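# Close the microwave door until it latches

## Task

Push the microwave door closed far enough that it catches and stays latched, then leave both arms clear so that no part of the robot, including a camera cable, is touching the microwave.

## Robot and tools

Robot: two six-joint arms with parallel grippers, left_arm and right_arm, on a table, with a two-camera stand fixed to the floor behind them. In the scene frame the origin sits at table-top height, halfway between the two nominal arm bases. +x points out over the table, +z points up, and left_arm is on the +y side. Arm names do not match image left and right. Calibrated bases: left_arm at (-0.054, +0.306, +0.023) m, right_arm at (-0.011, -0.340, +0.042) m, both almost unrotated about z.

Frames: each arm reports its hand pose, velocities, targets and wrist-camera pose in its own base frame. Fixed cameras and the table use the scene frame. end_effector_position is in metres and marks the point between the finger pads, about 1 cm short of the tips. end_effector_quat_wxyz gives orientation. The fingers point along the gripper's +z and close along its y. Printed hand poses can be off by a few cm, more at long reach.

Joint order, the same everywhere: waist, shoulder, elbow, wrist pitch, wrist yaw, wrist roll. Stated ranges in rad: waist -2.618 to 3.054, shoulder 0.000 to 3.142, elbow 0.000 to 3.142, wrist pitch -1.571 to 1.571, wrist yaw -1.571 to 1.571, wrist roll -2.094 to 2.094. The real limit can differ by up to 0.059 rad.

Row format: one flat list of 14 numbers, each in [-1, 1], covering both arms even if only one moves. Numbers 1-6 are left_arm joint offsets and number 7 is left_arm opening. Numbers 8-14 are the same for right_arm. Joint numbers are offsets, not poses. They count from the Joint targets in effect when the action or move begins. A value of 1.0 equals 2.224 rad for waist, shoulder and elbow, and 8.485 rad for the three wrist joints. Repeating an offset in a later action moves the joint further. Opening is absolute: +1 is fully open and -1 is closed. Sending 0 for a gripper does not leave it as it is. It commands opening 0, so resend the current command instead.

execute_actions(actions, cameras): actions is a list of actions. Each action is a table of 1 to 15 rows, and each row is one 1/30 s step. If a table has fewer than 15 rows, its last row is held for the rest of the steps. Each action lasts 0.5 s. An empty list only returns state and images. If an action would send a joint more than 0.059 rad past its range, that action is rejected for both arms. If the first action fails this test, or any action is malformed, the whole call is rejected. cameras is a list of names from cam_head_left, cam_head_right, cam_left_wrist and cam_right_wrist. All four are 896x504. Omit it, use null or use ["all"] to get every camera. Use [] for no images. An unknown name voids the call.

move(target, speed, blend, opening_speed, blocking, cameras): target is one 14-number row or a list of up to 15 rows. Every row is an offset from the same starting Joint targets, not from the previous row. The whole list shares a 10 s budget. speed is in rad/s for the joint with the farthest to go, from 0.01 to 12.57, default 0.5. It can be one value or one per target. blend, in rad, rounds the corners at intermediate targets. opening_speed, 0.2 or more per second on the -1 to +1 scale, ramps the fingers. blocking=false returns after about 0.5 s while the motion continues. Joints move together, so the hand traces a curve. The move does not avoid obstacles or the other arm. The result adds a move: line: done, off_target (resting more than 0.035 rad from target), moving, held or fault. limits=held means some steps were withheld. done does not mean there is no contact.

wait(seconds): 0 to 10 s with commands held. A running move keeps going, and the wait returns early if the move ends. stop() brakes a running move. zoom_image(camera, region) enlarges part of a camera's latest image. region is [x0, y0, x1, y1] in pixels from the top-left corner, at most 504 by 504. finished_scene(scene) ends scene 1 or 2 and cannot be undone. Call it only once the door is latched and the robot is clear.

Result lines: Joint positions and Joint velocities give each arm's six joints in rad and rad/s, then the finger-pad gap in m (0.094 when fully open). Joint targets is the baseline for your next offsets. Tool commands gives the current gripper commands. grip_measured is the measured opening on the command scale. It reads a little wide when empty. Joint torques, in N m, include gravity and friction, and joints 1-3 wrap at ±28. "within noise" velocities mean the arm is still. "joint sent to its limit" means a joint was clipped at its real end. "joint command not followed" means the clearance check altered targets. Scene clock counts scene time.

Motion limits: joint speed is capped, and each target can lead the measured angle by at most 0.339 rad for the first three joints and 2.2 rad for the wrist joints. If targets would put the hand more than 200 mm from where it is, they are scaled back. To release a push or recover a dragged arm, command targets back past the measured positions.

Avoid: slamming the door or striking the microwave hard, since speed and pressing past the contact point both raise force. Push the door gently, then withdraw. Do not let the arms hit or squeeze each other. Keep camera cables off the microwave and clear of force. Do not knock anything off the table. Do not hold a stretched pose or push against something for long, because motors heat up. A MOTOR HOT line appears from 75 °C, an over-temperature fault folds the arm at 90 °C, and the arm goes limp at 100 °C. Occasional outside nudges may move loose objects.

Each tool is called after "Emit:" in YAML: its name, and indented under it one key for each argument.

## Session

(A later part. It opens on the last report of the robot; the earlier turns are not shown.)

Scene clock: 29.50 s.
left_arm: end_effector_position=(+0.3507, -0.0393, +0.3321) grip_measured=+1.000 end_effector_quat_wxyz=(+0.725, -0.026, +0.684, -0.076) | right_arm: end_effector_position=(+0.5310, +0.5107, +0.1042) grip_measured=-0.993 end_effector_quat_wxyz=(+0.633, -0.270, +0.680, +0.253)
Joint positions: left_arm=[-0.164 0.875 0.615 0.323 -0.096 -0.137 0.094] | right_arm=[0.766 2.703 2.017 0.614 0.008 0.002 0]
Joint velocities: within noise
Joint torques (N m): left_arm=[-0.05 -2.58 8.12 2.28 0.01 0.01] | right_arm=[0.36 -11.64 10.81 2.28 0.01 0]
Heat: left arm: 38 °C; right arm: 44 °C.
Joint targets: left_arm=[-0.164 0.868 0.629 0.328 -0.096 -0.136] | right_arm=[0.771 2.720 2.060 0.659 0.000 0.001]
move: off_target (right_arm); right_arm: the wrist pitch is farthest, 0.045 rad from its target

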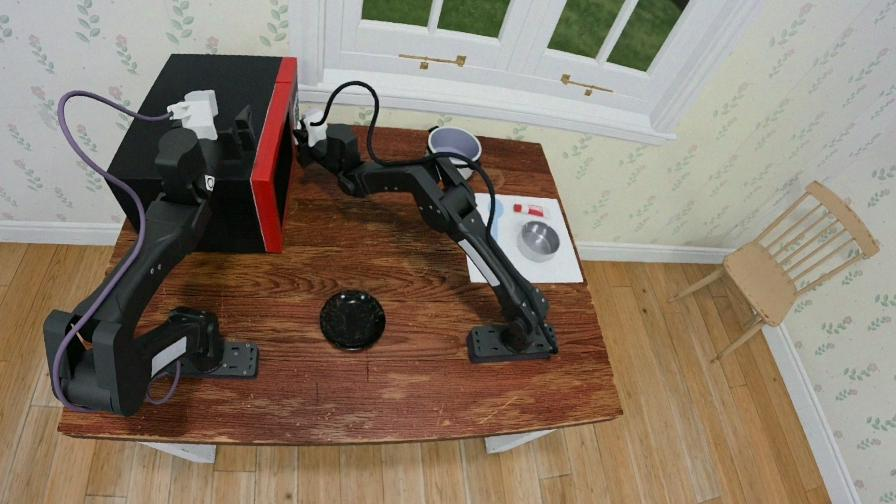

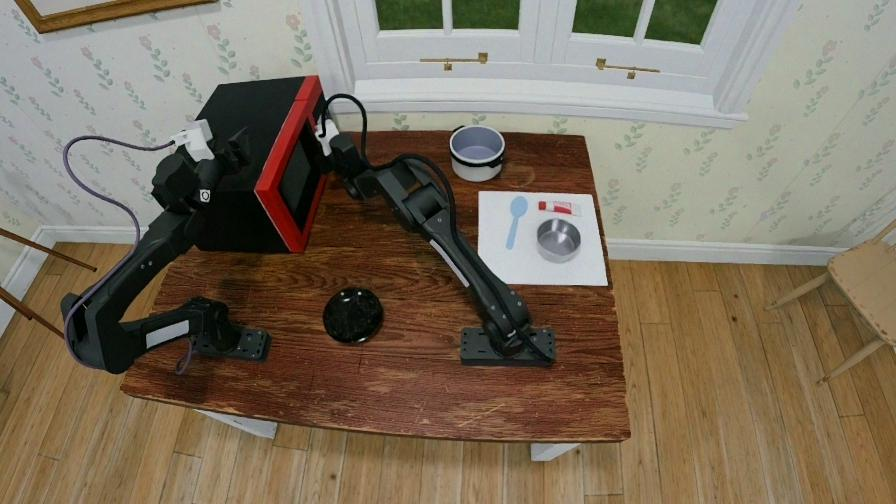

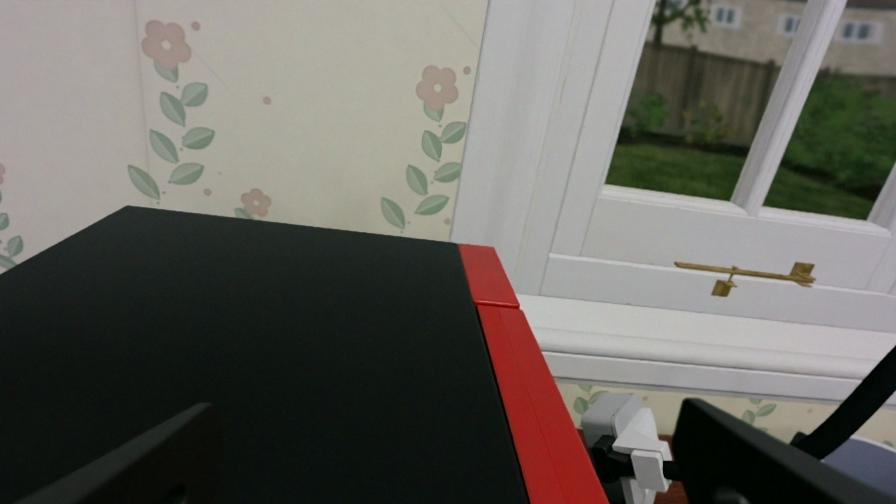

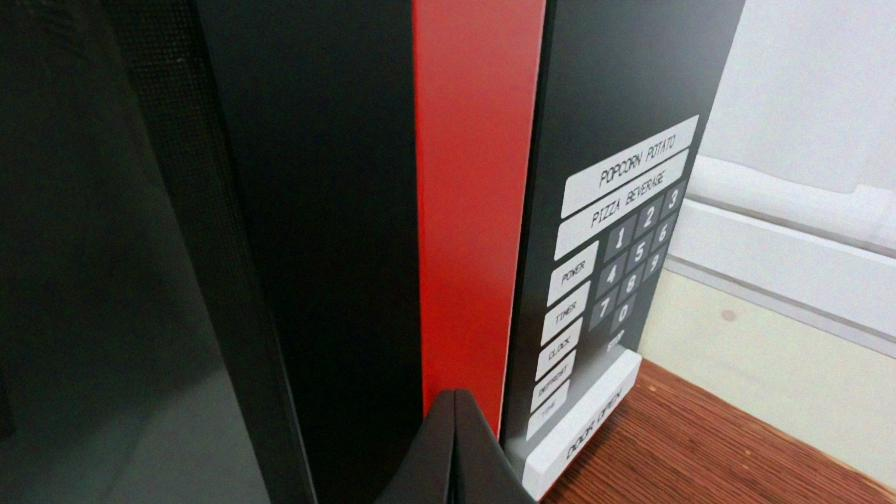

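Emit:
move:
  target: [0,0,0,0,0,0,1,0.0675,0.0135,0.027,0.0,-0.045,0,-1]
  speed: 0.25

Emit:
zoom_image:
  camera: "cam_left_wrist"
  region: [420, 220, 680, 480]

Scene clock: 31.70 s.
left_arm: end_effector_position=(+0.3507, -0.0393, +0.3321) grip_measured=+1.000 end_effector_quat_wxyz=(+0.725, -0.026, +0.684, -0.076) | right_arm: end_effector_position=(+0.5242, +0.5206, +0.1044) grip_measured=-0.993 end_effector_quat_wxyz=(+0.629, -0.287, +0.668, +0.274)
Joint positions: left_arm=[-0.164 0.875 0.615 0.323 -0.096 -0.137 0.094] | right_arm=[0.769 2.718 2.036 0.624 -0.049 0.002 0]
Joint velocities: within noise
Joint torques (N m): left_arm=[-0.05 -2.58 8.12 2.29 0 0.02] | right_arm=[15.61 -10.56 14.56 2.25 -3.23 -0.04]
Heat: left arm: 38 °C; right arm: 44 °C.
Joint targets: left_arm=[-0.164 0.868 0.629 0.328 -0.096 -0.136] | right_arm=[0.921 2.750 2.120 0.660 -0.382 0.001]
move: off_target (right_arm); right_arm: the wrist yaw is farthest, 0.333 rad from its target

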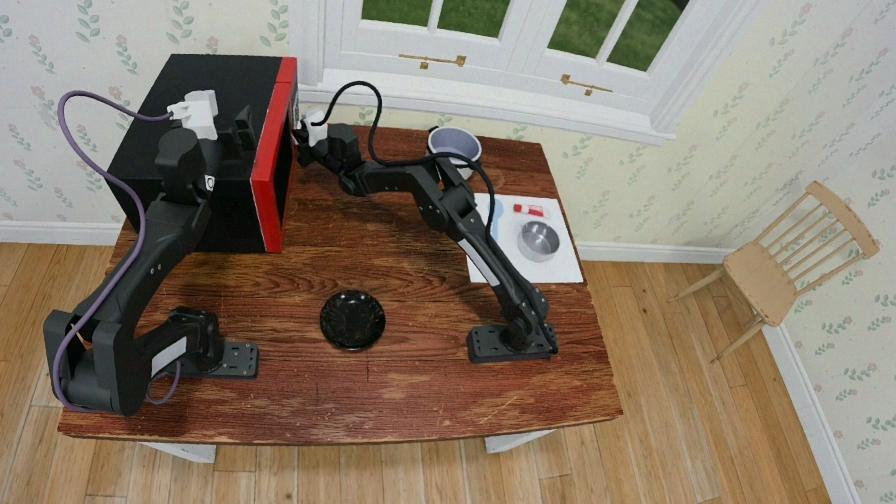

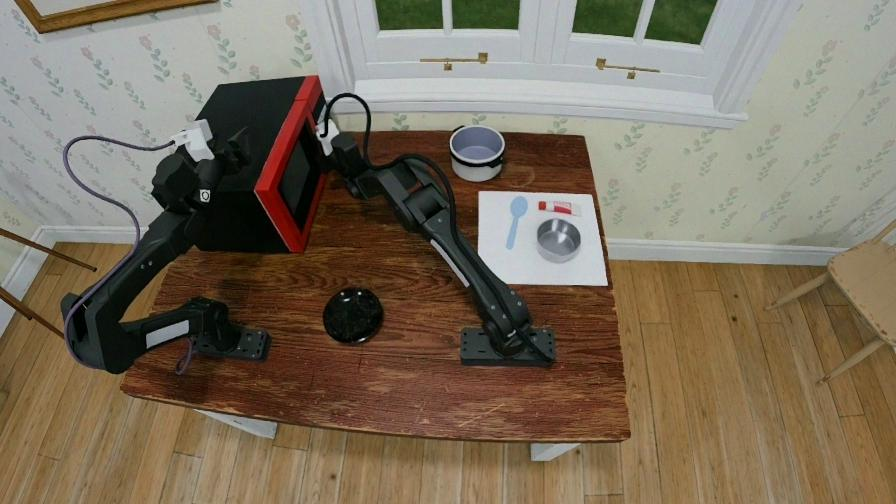

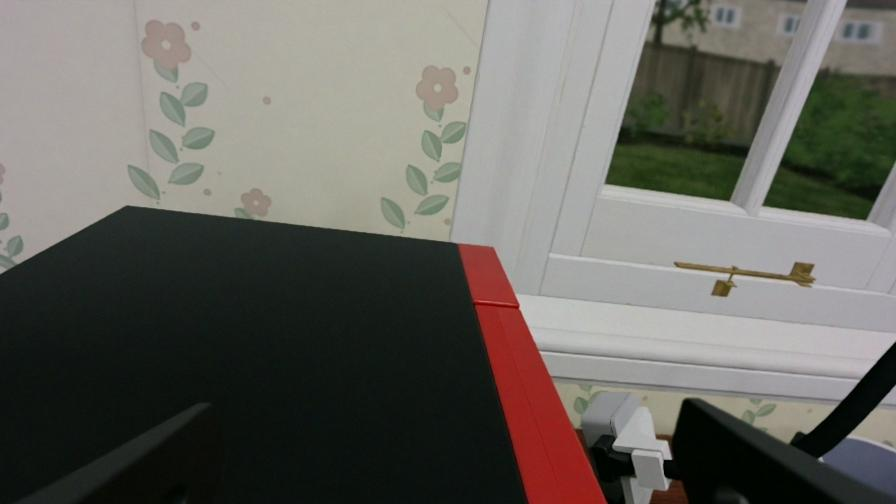

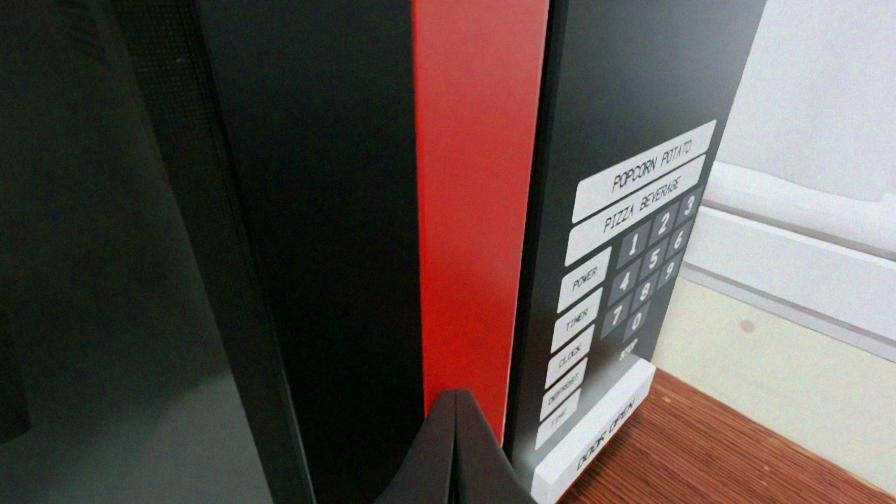

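Scaled by 1.938 from the camera's 896x504 image, which has a finer 1280x720 frame.

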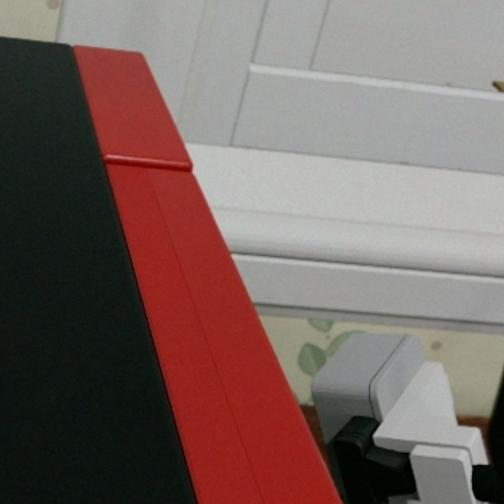

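Emit:
move:
  target: [0,0,0,0,0,0,1,0.036,0.008,0.016,0.0,-0.025,0,-1]
  speed: 0.25
  cameras: ["cam_left_wrist"]

Emit:
zoom_image:
  camera: "cam_left_wrist"
  region: [420, 220, 680, 480]

Scene clock: 33.20 s.
left_arm: end_effector_position=(+0.3507, -0.0393, +0.3321) grip_measured=+1.000 end_effector_quat_wxyz=(+0.725, -0.026, +0.684, -0.076) | right_arm: end_effector_position=(+0.5229, +0.5221, +0.1042) grip_measured=-0.993 end_effector_quat_wxyz=(+0.629, -0.290, +0.666, +0.279)
Joint positions: left_arm=[-0.164 0.875 0.615 0.323 -0.096 -0.137 0.094] | right_arm=[0.769 2.721 2.037 0.63 -0.06 0.002 0]
Joint velocities: within noise
Joint torques (N m): left_arm=[-0.05 -2.58 8.12 2.28 0 0.01] | right_arm=[17.89 -10.25 14.95 2.05 -3.89 -0.02]
Heat: left arm: 38 °C; right arm: 44 °C.
Joint targets: left_arm=[-0.164 0.868 0.629 0.328 -0.096 -0.136] | right_arm=[0.944 2.756 2.126 0.652 -0.462 0.001]
move: off_target (right_arm); right_arm: the wrist yaw is farthest, 0.534 rad from its target
Images, in order (width x height): cam_left_wrist 896x504.

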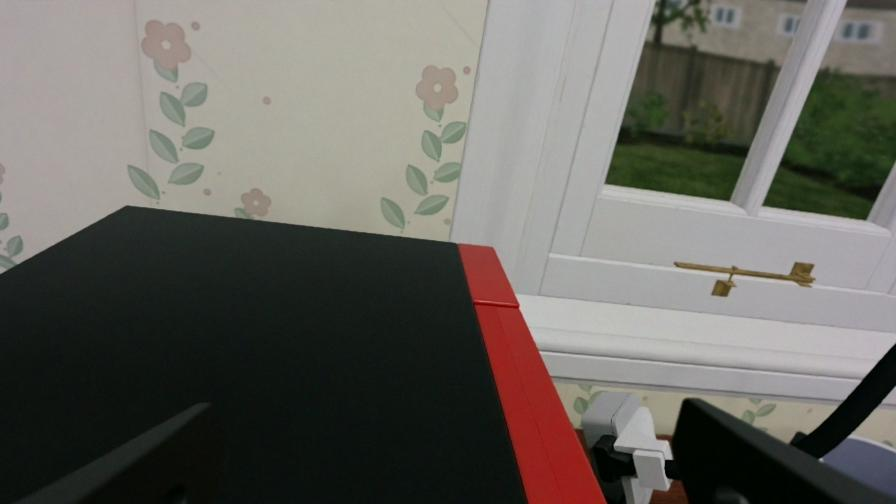

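Scaled by 1.938 from the camera's 896x504 image, which has a finer 1280x720 frame.

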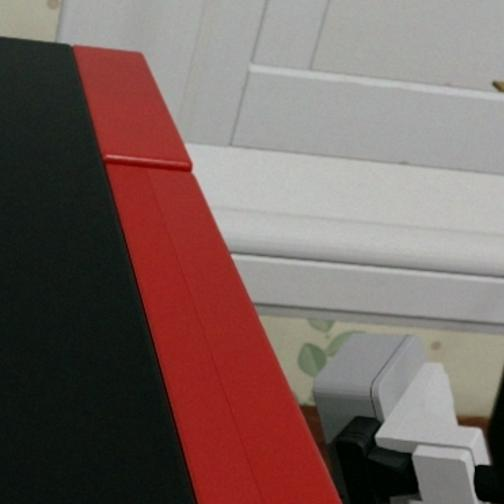

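Emit:
move:
  target: [0,0,0,0,0,0,1,-0.11,-0.02,-0.06,0.0,0.054,0,-1]
  speed: 0.4
  cameras: ["cam_left_wrist","cam_right_wrist"]

Emit:
zoom_image:
  camera: "cam_left_wrist"
  region: [420, 220, 680, 480]

Scene clock: 35.37 s.
left_arm: end_effector_position=(+0.3507, -0.0393, +0.3321) grip_measured=+1.000 end_effector_quat_wxyz=(+0.725, -0.026, +0.684, -0.076) | right_arm: end_effector_position=(+0.5619, +0.4731, +0.0863) grip_measured=-0.993 end_effector_quat_wxyz=(+0.630, -0.255, +0.695, +0.234)
Joint positions: left_arm=[-0.164 0.875 0.615 0.323 -0.096 -0.137 0.094] | right_arm=[0.696 2.721 2.003 0.622 -0.011 0.002 0]
Joint velocities: within noise
Joint torques (N m): left_arm=[-0.06 -2.58 8.13 2.29 0 0.01] | right_arm=[0.35 -13.74 6.42 2.15 0.07 -0.05]
Heat: left arm: 38 °C; right arm: 45 °C.
Joint targets: left_arm=[-0.164 0.868 0.629 0.328 -0.096 -0.136] | right_arm=[0.699 2.712 1.993 0.652 -0.004 0.001]
move: done
Images, in order (width x height): cam_left_wrist 896x504, cam_right_wrist 896x504.

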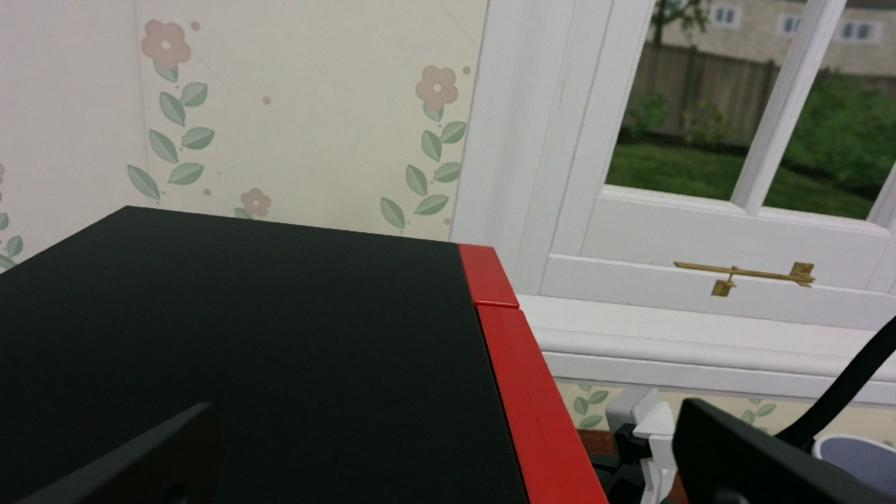

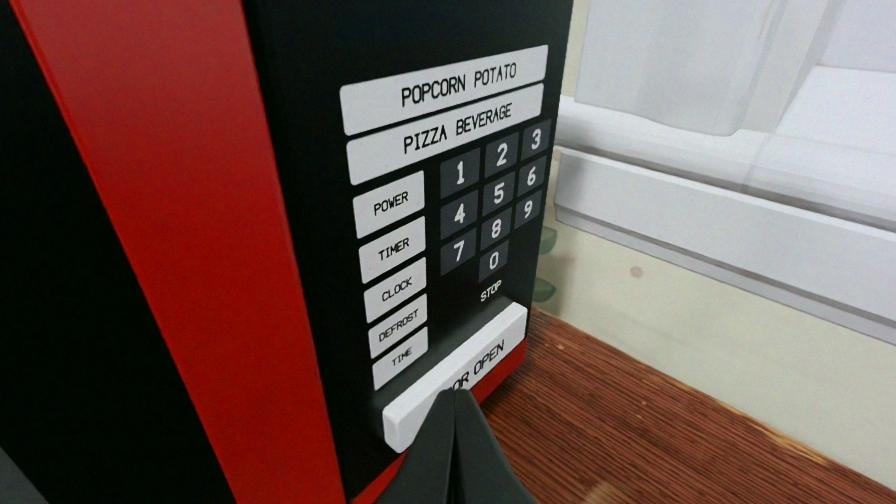

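Scaled by 1.938 from the camera's 896x504 image, which has a finer 1280x720 frame.

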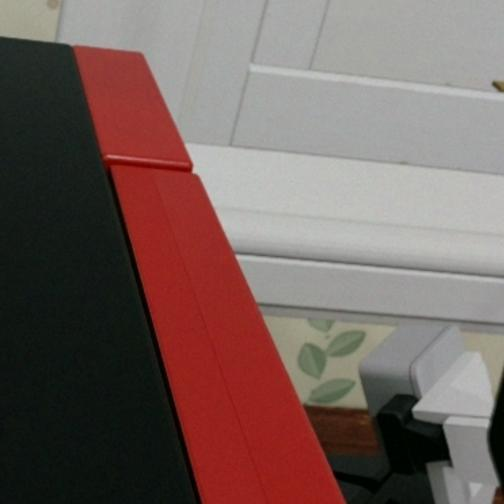

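Emit:
execute_actions:
  actions: []

Emit:
zoom_image:
  camera: "cam_head_right"
  region: [240, 60, 350, 260]

Emit:
zoom_image:
  camera: "cam_head_left"
  region: [230, 40, 330, 260]

Emit:
zoom_image:
  camera: "cam_right_wrist"
  region: [0, 0, 504, 504]

Emit:
zoom_image:
  camera: "cam_left_wrist"
  region: [440, 230, 540, 350]

Scene clock: 36.83 s.
left_arm: end_effector_position=(+0.3507, -0.0393, +0.3321) grip_measured=+1.000 end_effector_quat_wxyz=(+0.725, -0.026, +0.684, -0.076) | right_arm: end_effector_position=(+0.5619, +0.4731, +0.0863) grip_measured=-0.993 end_effector_quat_wxyz=(+0.630, -0.255, +0.695, +0.234)
Joint positions: left_arm=[-0.164 0.875 0.615 0.323 -0.096 -0.137 0.094] | right_arm=[0.696 2.721 2.003 0.622 -0.011 0.002 0]
Joint velocities: within noise
Joint torques (N m): left_arm=[-0.05 -2.58 8.12 2.28 0 0.01] | right_arm=[0.28 -13.7 6.42 2.14 0.01 -0.07]
Heat: left arm: 38 °C; right arm: 45 °C.
Joint targets: left_arm=[-0.164 0.868 0.629 0.328 -0.096 -0.136] | right_arm=[0.699 2.712 1.993 0.652 -0.004 0.001]
Tool commands: left_gripper/opening=+1.0 right_gripper/opening=-1.0

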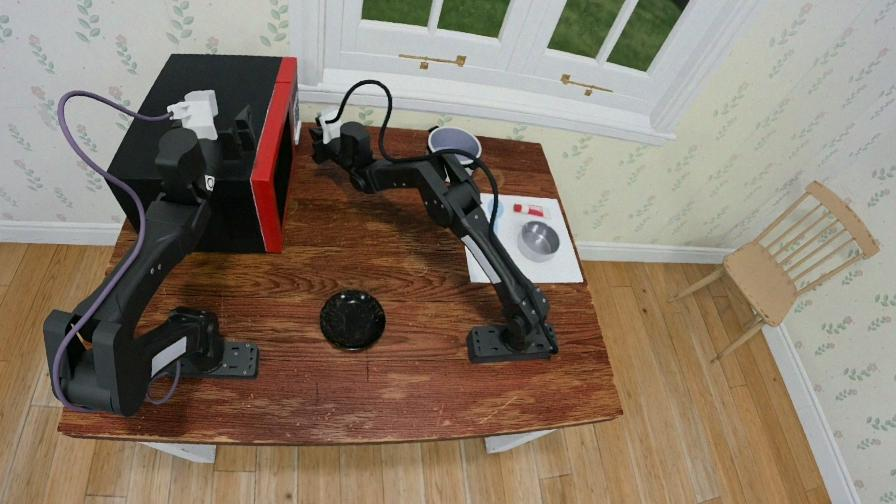

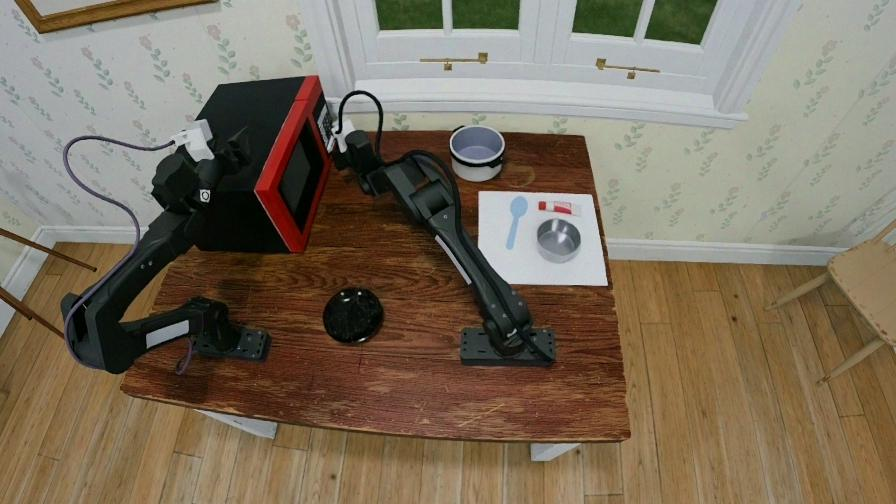

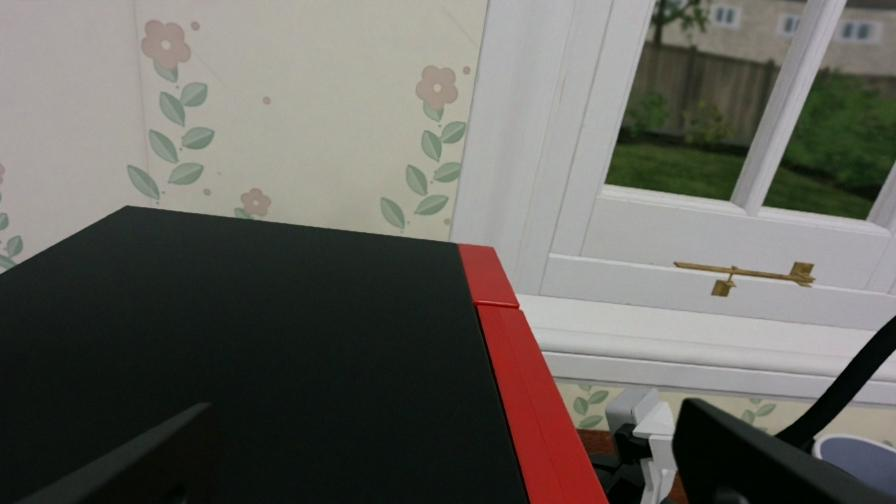

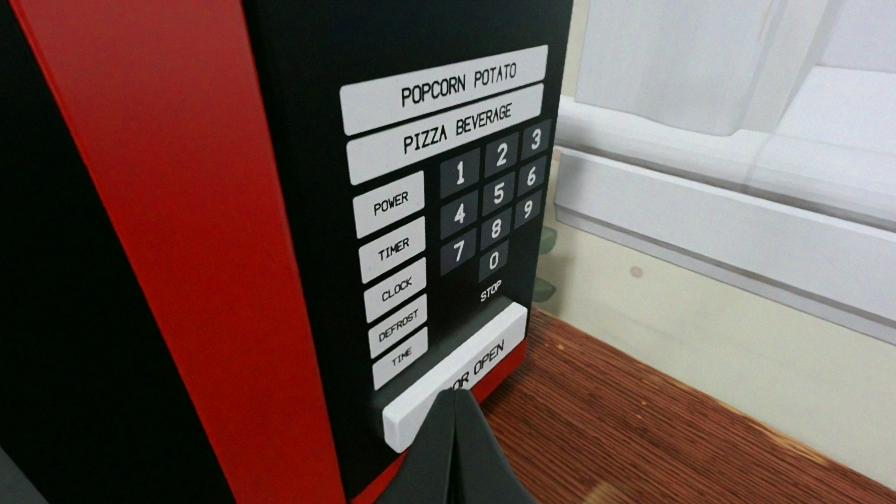

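Scaled by 2.520 from the camera's 896x504 image, which has a finer 1280x720 frame.

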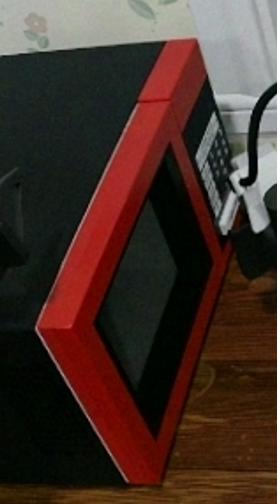

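Scaled by 2.291 from the camera's 896x504 image, which has a finer 1280x720 frame.

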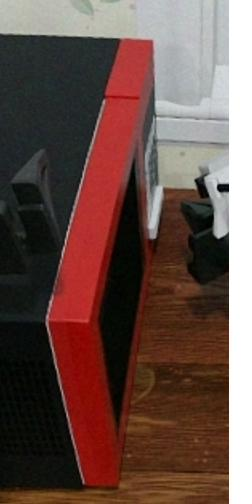

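Scaled by 1.000.

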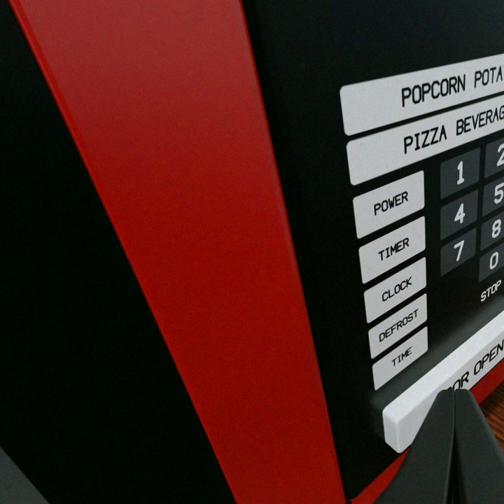

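Scaled by 4.200 from the camera's 896x504 image, which has a finer 1280x720 frame.

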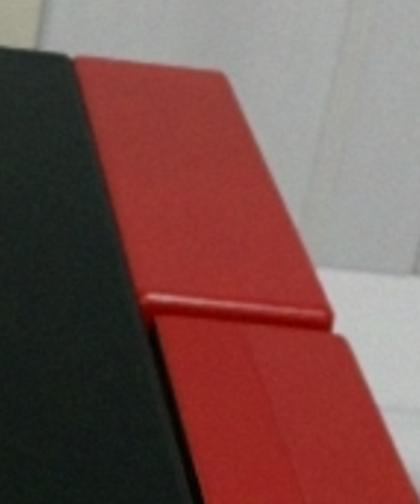

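Emit:
move:
  target: [-0.011,0.4663,0.7558,-0.1807,0.0113,0.016,-1,-0.08,-0.1,-0.1,0,0,0,-1]
  speed: 0.8
  opening_speed: 1.5

Scene clock: 42.87 s.
left_arm: end_effector_position=(+0.4741, -0.0851, +0.3300) grip_measured=-0.987 end_effector_quat_wxyz=(+0.363, +0.080, +0.928, -0.031) | right_arm: end_effector_position=(+0.6086, +0.3556, +0.0987) grip_measured=-0.993 end_effector_quat_wxyz=(+0.628, -0.199, +0.733, +0.173)
Joint positions: left_arm=[-0.183 1.901 2.276 -1.199 -0.009 -0.008 0.001] | right_arm=[0.525 2.554 1.782 0.619 -0.01 0.002 0]
Joint velocities: within noise
Joint torques (N m): left_arm=[-0.44 -9.61 8.34 1.75 0.06 0.09] | right_arm=[-0.53 -17.22 6.02 2.16 0.04 -0.03]
Heat: left arm: 38 °C; right arm: 48 °C.
Joint targets: left_arm=[-0.188 1.905 2.310 -1.205 0.000 0.000] | right_arm=[0.522 2.489 1.770 0.652 -0.004 0.001]
move: off_target (right_arm); right_arm: the shoulder is farthest, 0.065 rad from its target

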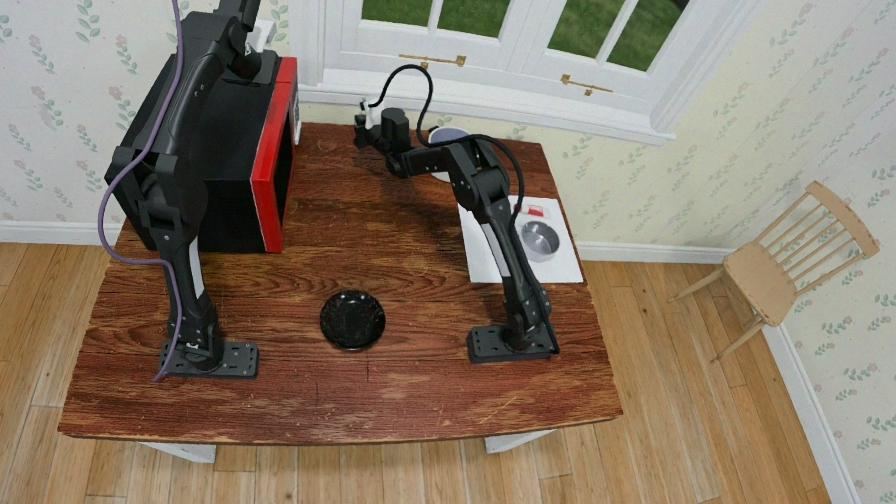

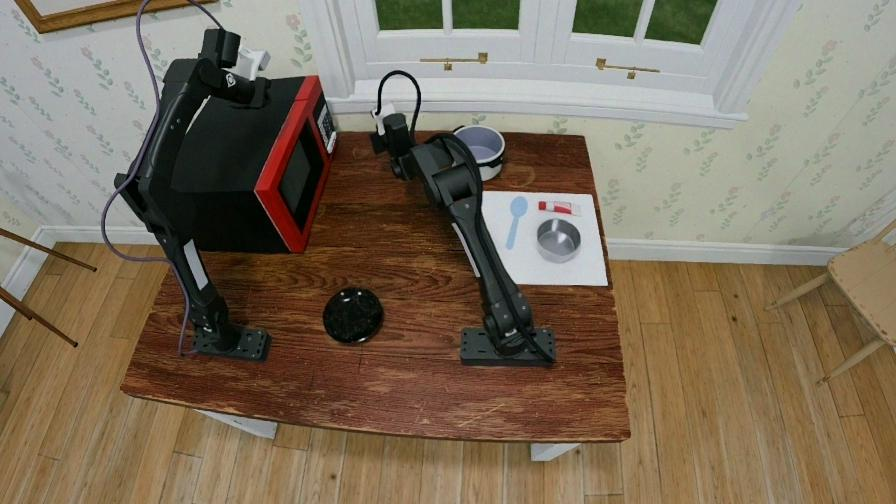

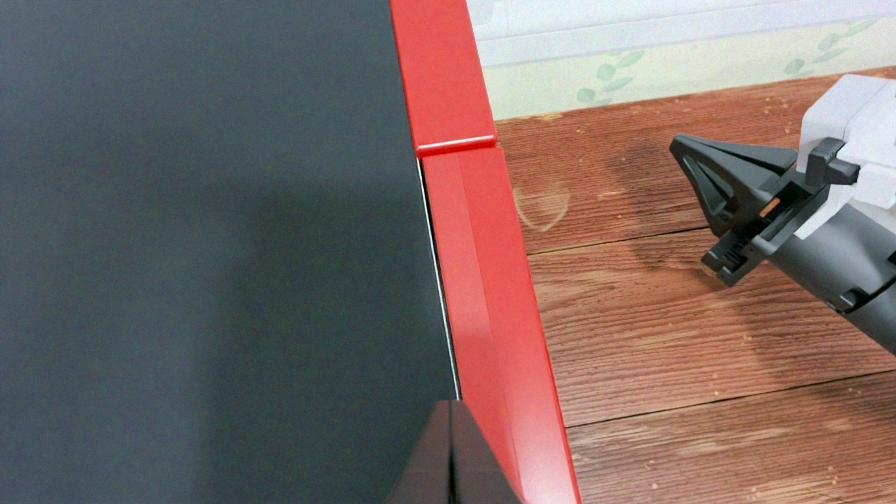

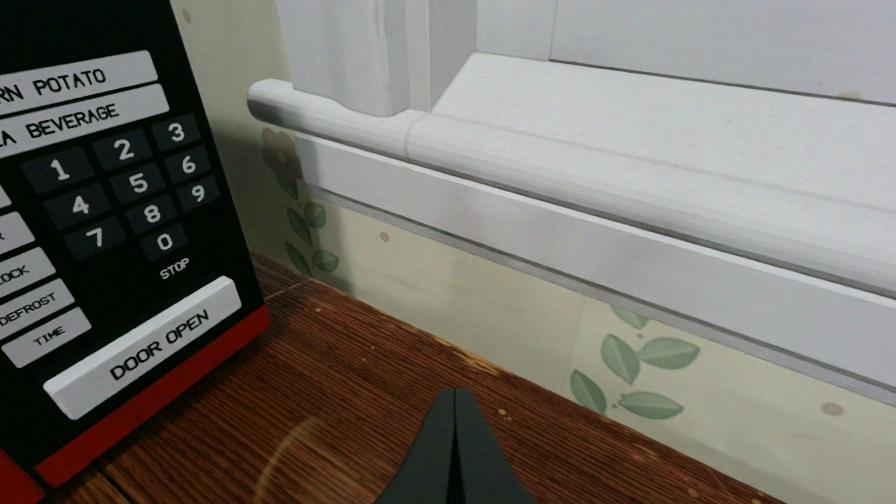

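Emit:
zoom_image:
  camera: "cam_left_wrist"
  region: [380, 80, 600, 300]

Emit:
zoom_image:
  camera: "cam_left_wrist"
  region: [390, 284, 610, 504]

Scaled by 2.291 from the camera's 896x504 image, which has a finer 1280x720 frame.

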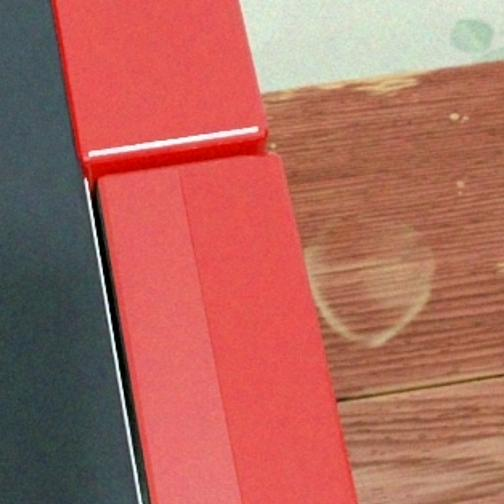

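Scaled by 2.291 from the camera's 896x504 image, which has a finer 1280x720 frame.

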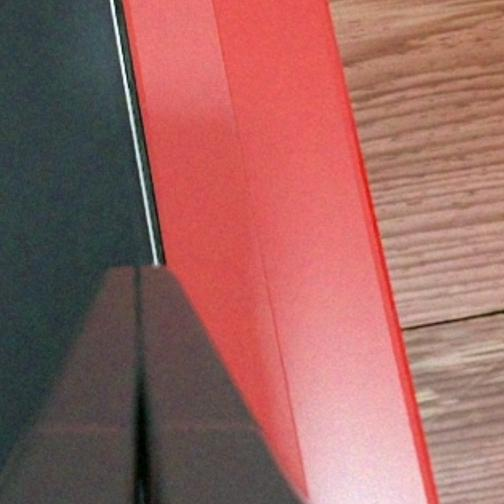

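Emit:
move:
  target: [-0.021,-0.05,-0.166,0.032,0,0,-1,0,0,0,0,0,0,-1]
  speed: 0.4
  cameras: ["cam_left_wrist","cam_head_right"]

Emit:
zoom_image:
  camera: "cam_head_right"
  region: [180, 30, 380, 230]

Scene clock: 45.20 s.
left_arm: end_effector_position=(+0.4795, -0.1101, +0.2787) grip_measured=-0.987 end_effector_quat_wxyz=(+0.360, +0.102, +0.926, -0.039) | right_arm: end_effector_position=(+0.6086, +0.3556, +0.0987) grip_measured=-0.993 end_effector_quat_wxyz=(+0.628, -0.199, +0.733, +0.173)
Joint positions: left_arm=[-0.231 1.828 1.951 -0.953 -0.008 -0.008 0.001] | right_arm=[0.525 2.554 1.782 0.619 -0.01 0.002 0]
Joint velocities: within noise
Joint torques (N m): left_arm=[-0.35 -13.3 5.59 2 0.06 0.08] | right_arm=[-0.35 -17.36 6.01 2.17 0.03 -0.03]
Heat: left arm: 38 °C; right arm: 49 °C.
Joint targets: left_arm=[-0.235 1.794 1.941 -0.934 0.000 0.000] | right_arm=[0.522 2.489 1.770 0.652 -0.004 0.001]
move: off_target (right_arm); right_arm: the shoulder is farthest, 0.065 rad from its target
Images, in order (width x height): cam_head_right 896x504, cam_left_wrist 896x504.

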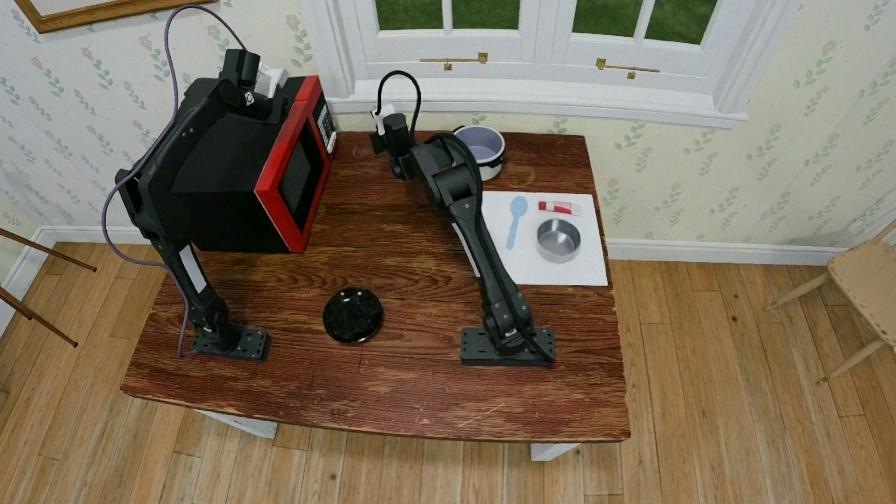

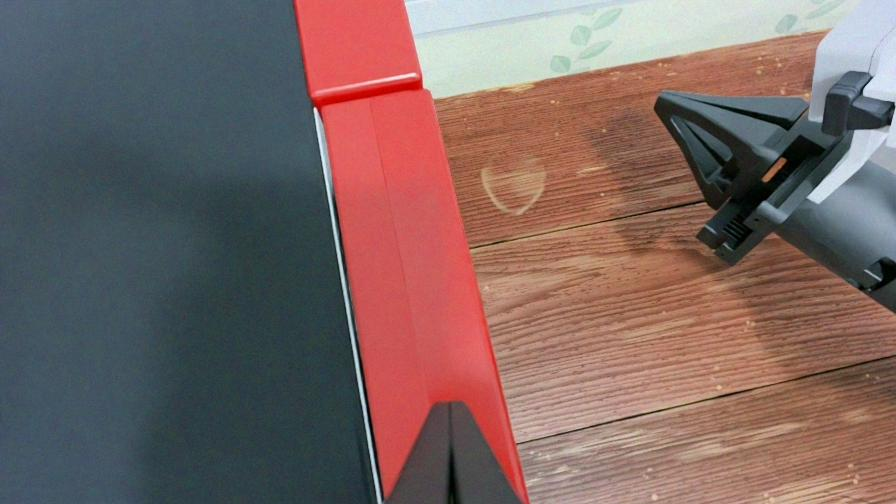

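Scaled by 2.520 from the camera's 896x504 image, which has a finer 1280x720 frame.

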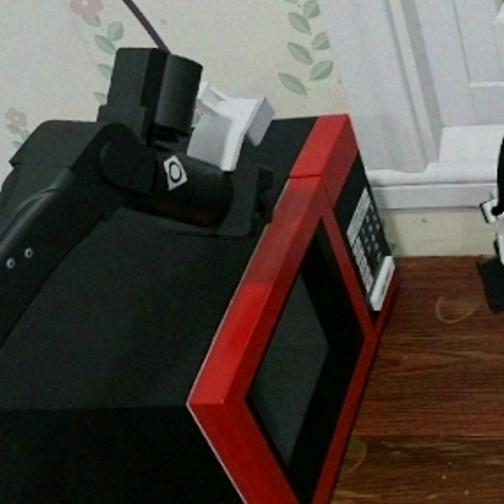

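Emit:
move:
  target: [0,-0.018,-0.07,0.013,0,0,-1,0,0,0,0,0,0,-1]
  speed: 0.15
  cameras: ["cam_left_wrist","cam_head_right"]

Emit:
zoom_image:
  camera: "cam_head_right"
  region: [180, 30, 380, 230]

Scene clock: 47.37 s.
left_arm: end_effector_position=(+0.4773, -0.1096, +0.2551) grip_measured=-0.987 end_effector_quat_wxyz=(+0.361, +0.102, +0.926, -0.040) | right_arm: end_effector_position=(+0.6086, +0.3556, +0.0987) grip_measured=-0.993 end_effector_quat_wxyz=(+0.628, -0.199, +0.733, +0.173)
Joint positions: left_arm=[-0.231 1.785 1.798 -0.841 -0.008 -0.008 0.001] | right_arm=[0.525 2.554 1.782 0.619 -0.01 0.002 0]
Joint velocities: within noise
Joint torques (N m): left_arm=[-0.4 -12.89 5.55 2 0.06 0.08] | right_arm=[-0.39 -17.32 6.22 2.21 0.03 -0.03]
Heat: left arm: 38 °C; right arm: 49 °C.
Joint targets: left_arm=[-0.235 1.754 1.785 -0.823 0.000 0.000] | right_arm=[0.522 2.489 1.770 0.652 -0.004 0.001]
move: off_target (right_arm); right_arm: the shoulder is farthest, 0.065 rad from its target
Images, in order (width x height): cam_head_right 896x504, cam_left_wrist 896x504.

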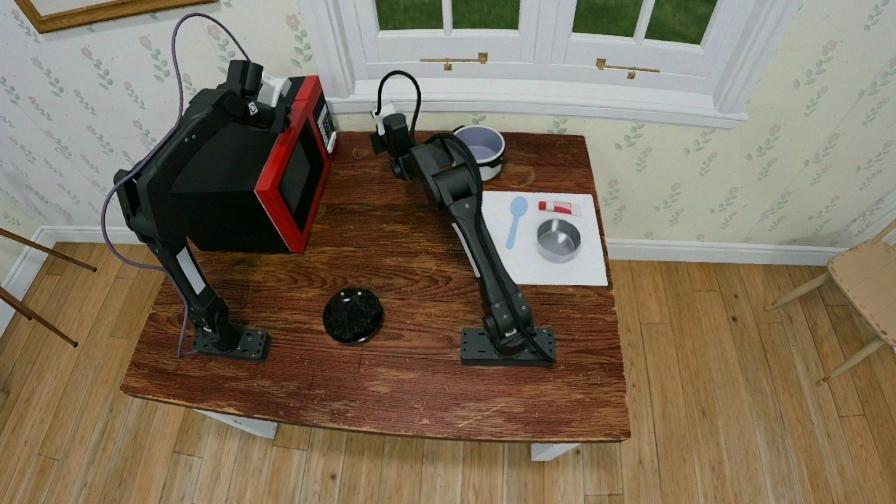

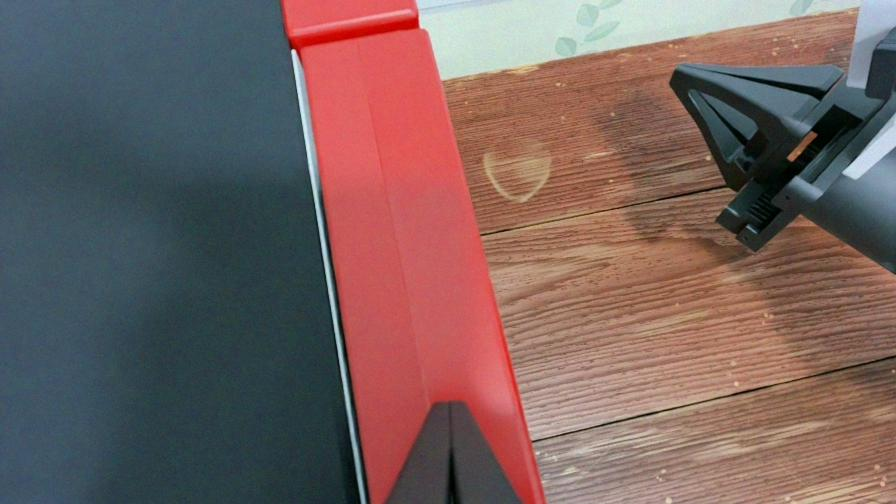

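Scaled by 2.520 from the camera's 896x504 image, which has a finer 1280x720 frame.

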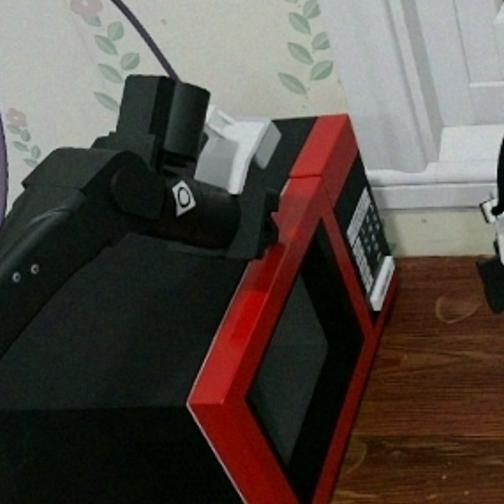

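Emit:
move:
  target: [0,-0.008,-0.045,0.0105,0,0,-1,0,0,0,0,0,0,-1]
  speed: 0.1
  cameras: ["cam_left_wrist"]

Emit:
move:
  target: [0,-0.008,-0.04,0.01,0,0,-1,0,0,0,0,0,0,-1]
  speed: 0.1
  cameras: ["cam_left_wrist","cam_head_right"]

Scene clock: 49.27 s.
left_arm: end_effector_position=(+0.4827, -0.1109, +0.2538) grip_measured=-0.987 end_effector_quat_wxyz=(+0.389, +0.101, +0.915, -0.043) | right_arm: end_effector_position=(+0.6086, +0.3556, +0.0987) grip_measured=-0.993 end_effector_quat_wxyz=(+0.628, -0.199, +0.733, +0.173)
Joint positions: left_arm=[-0.231 1.751 1.708 -0.723 -0.008 -0.007 0.001] | right_arm=[0.525 2.554 1.782 0.619 -0.01 0.002 0]
Joint velocities: within noise
Joint torques (N m): left_arm=[-0.38 -11.07 4.98 1.76 0.06 0.08] | right_arm=[-0.42 -17.28 6.01 2.22 0.04 -0.07]
Heat: left arm: 39 °C; right arm: 49 °C.
Joint targets: left_arm=[-0.235 1.736 1.685 -0.734 0.000 0.000] | right_arm=[0.522 2.489 1.770 0.652 -0.004 0.001]
move: off_target (right_arm); right_arm: the shoulder is farthest, 0.065 rad from its target
Images, in order (width x height): cam_left_wrist 896x504.

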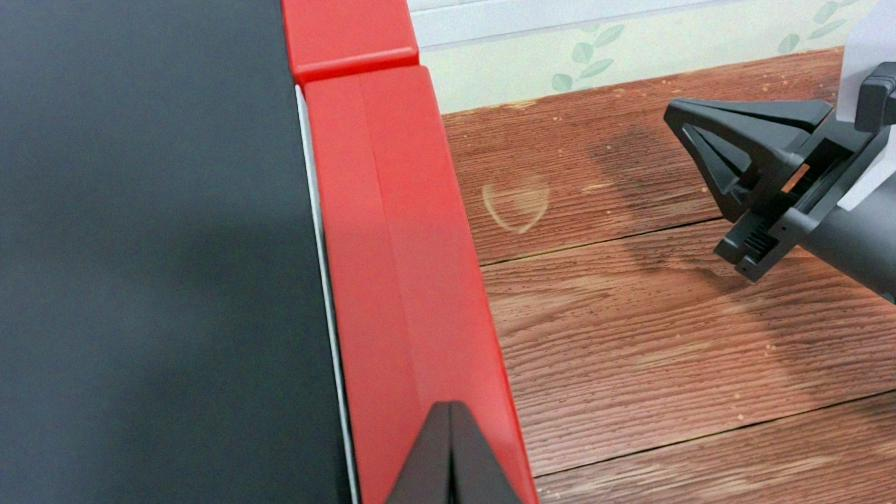

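Scene clock: 50.60 s.
left_arm: end_effector_position=(+0.4871, -0.1119, +0.2530) grip_measured=-0.987 end_effector_quat_wxyz=(+0.416, +0.100, +0.903, -0.046) | right_arm: end_effector_position=(+0.6086, +0.3556, +0.0987) grip_measured=-0.993 end_effector_quat_wxyz=(+0.628, -0.199, +0.733, +0.173)
Joint positions: left_arm=[-0.231 1.722 1.626 -0.612 -0.008 -0.007 0.001] | right_arm=[0.525 2.554 1.782 0.619 -0.01 0.002 0]
Joint velocities: within noise
Joint torques (N m): left_arm=[-0.39 -9.8 4.55 1.57 0.07 0.08] | right_arm=[-0.47 -17.26 6.24 2.19 0.04 -0.02]
Heat: left arm: 39 °C; right arm: 49 °C.
Joint targets: left_arm=[-0.235 1.718 1.596 -0.649 0.000 0.000] | right_arm=[0.522 2.489 1.770 0.652 -0.004 0.001]
move: off_target (left_arm, right_arm); left_arm: the wrist pitch is farthest, 0.037 rad from its target; right_arm: the shoulder is farthest, 0.065 rad from its target
Images, in order (width x height): cam_head_right 896x504, cam_left_wrist 896x504.

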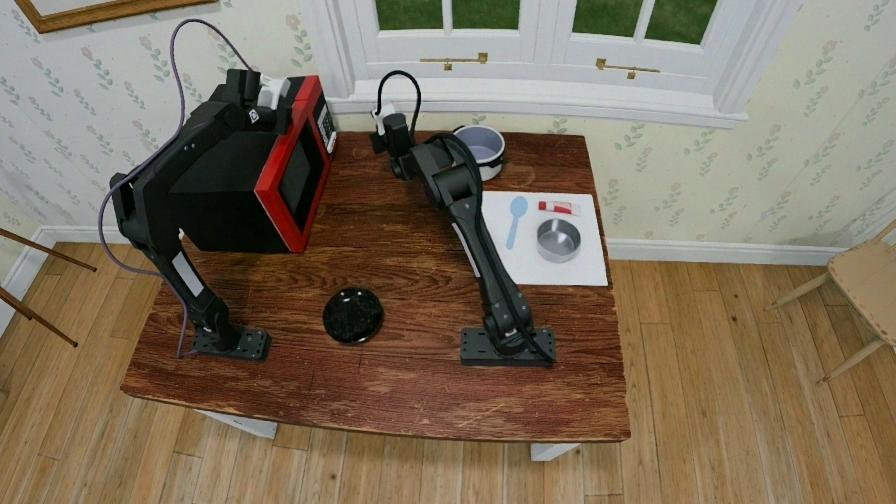

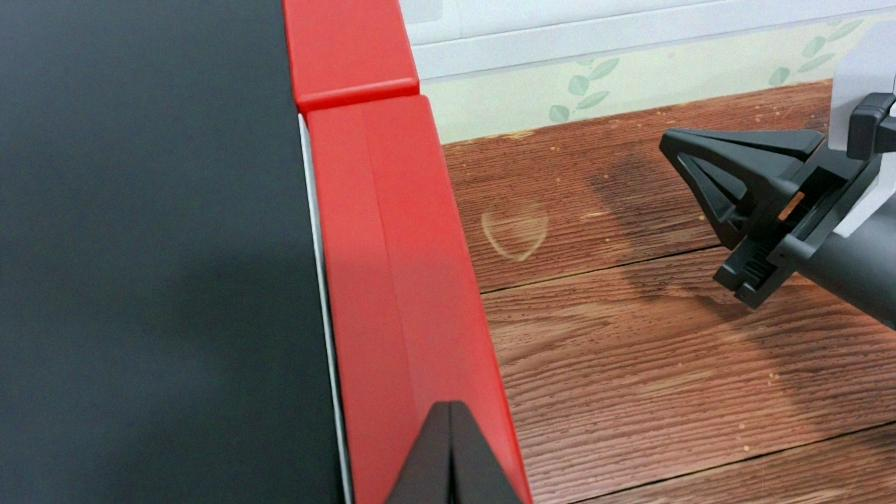

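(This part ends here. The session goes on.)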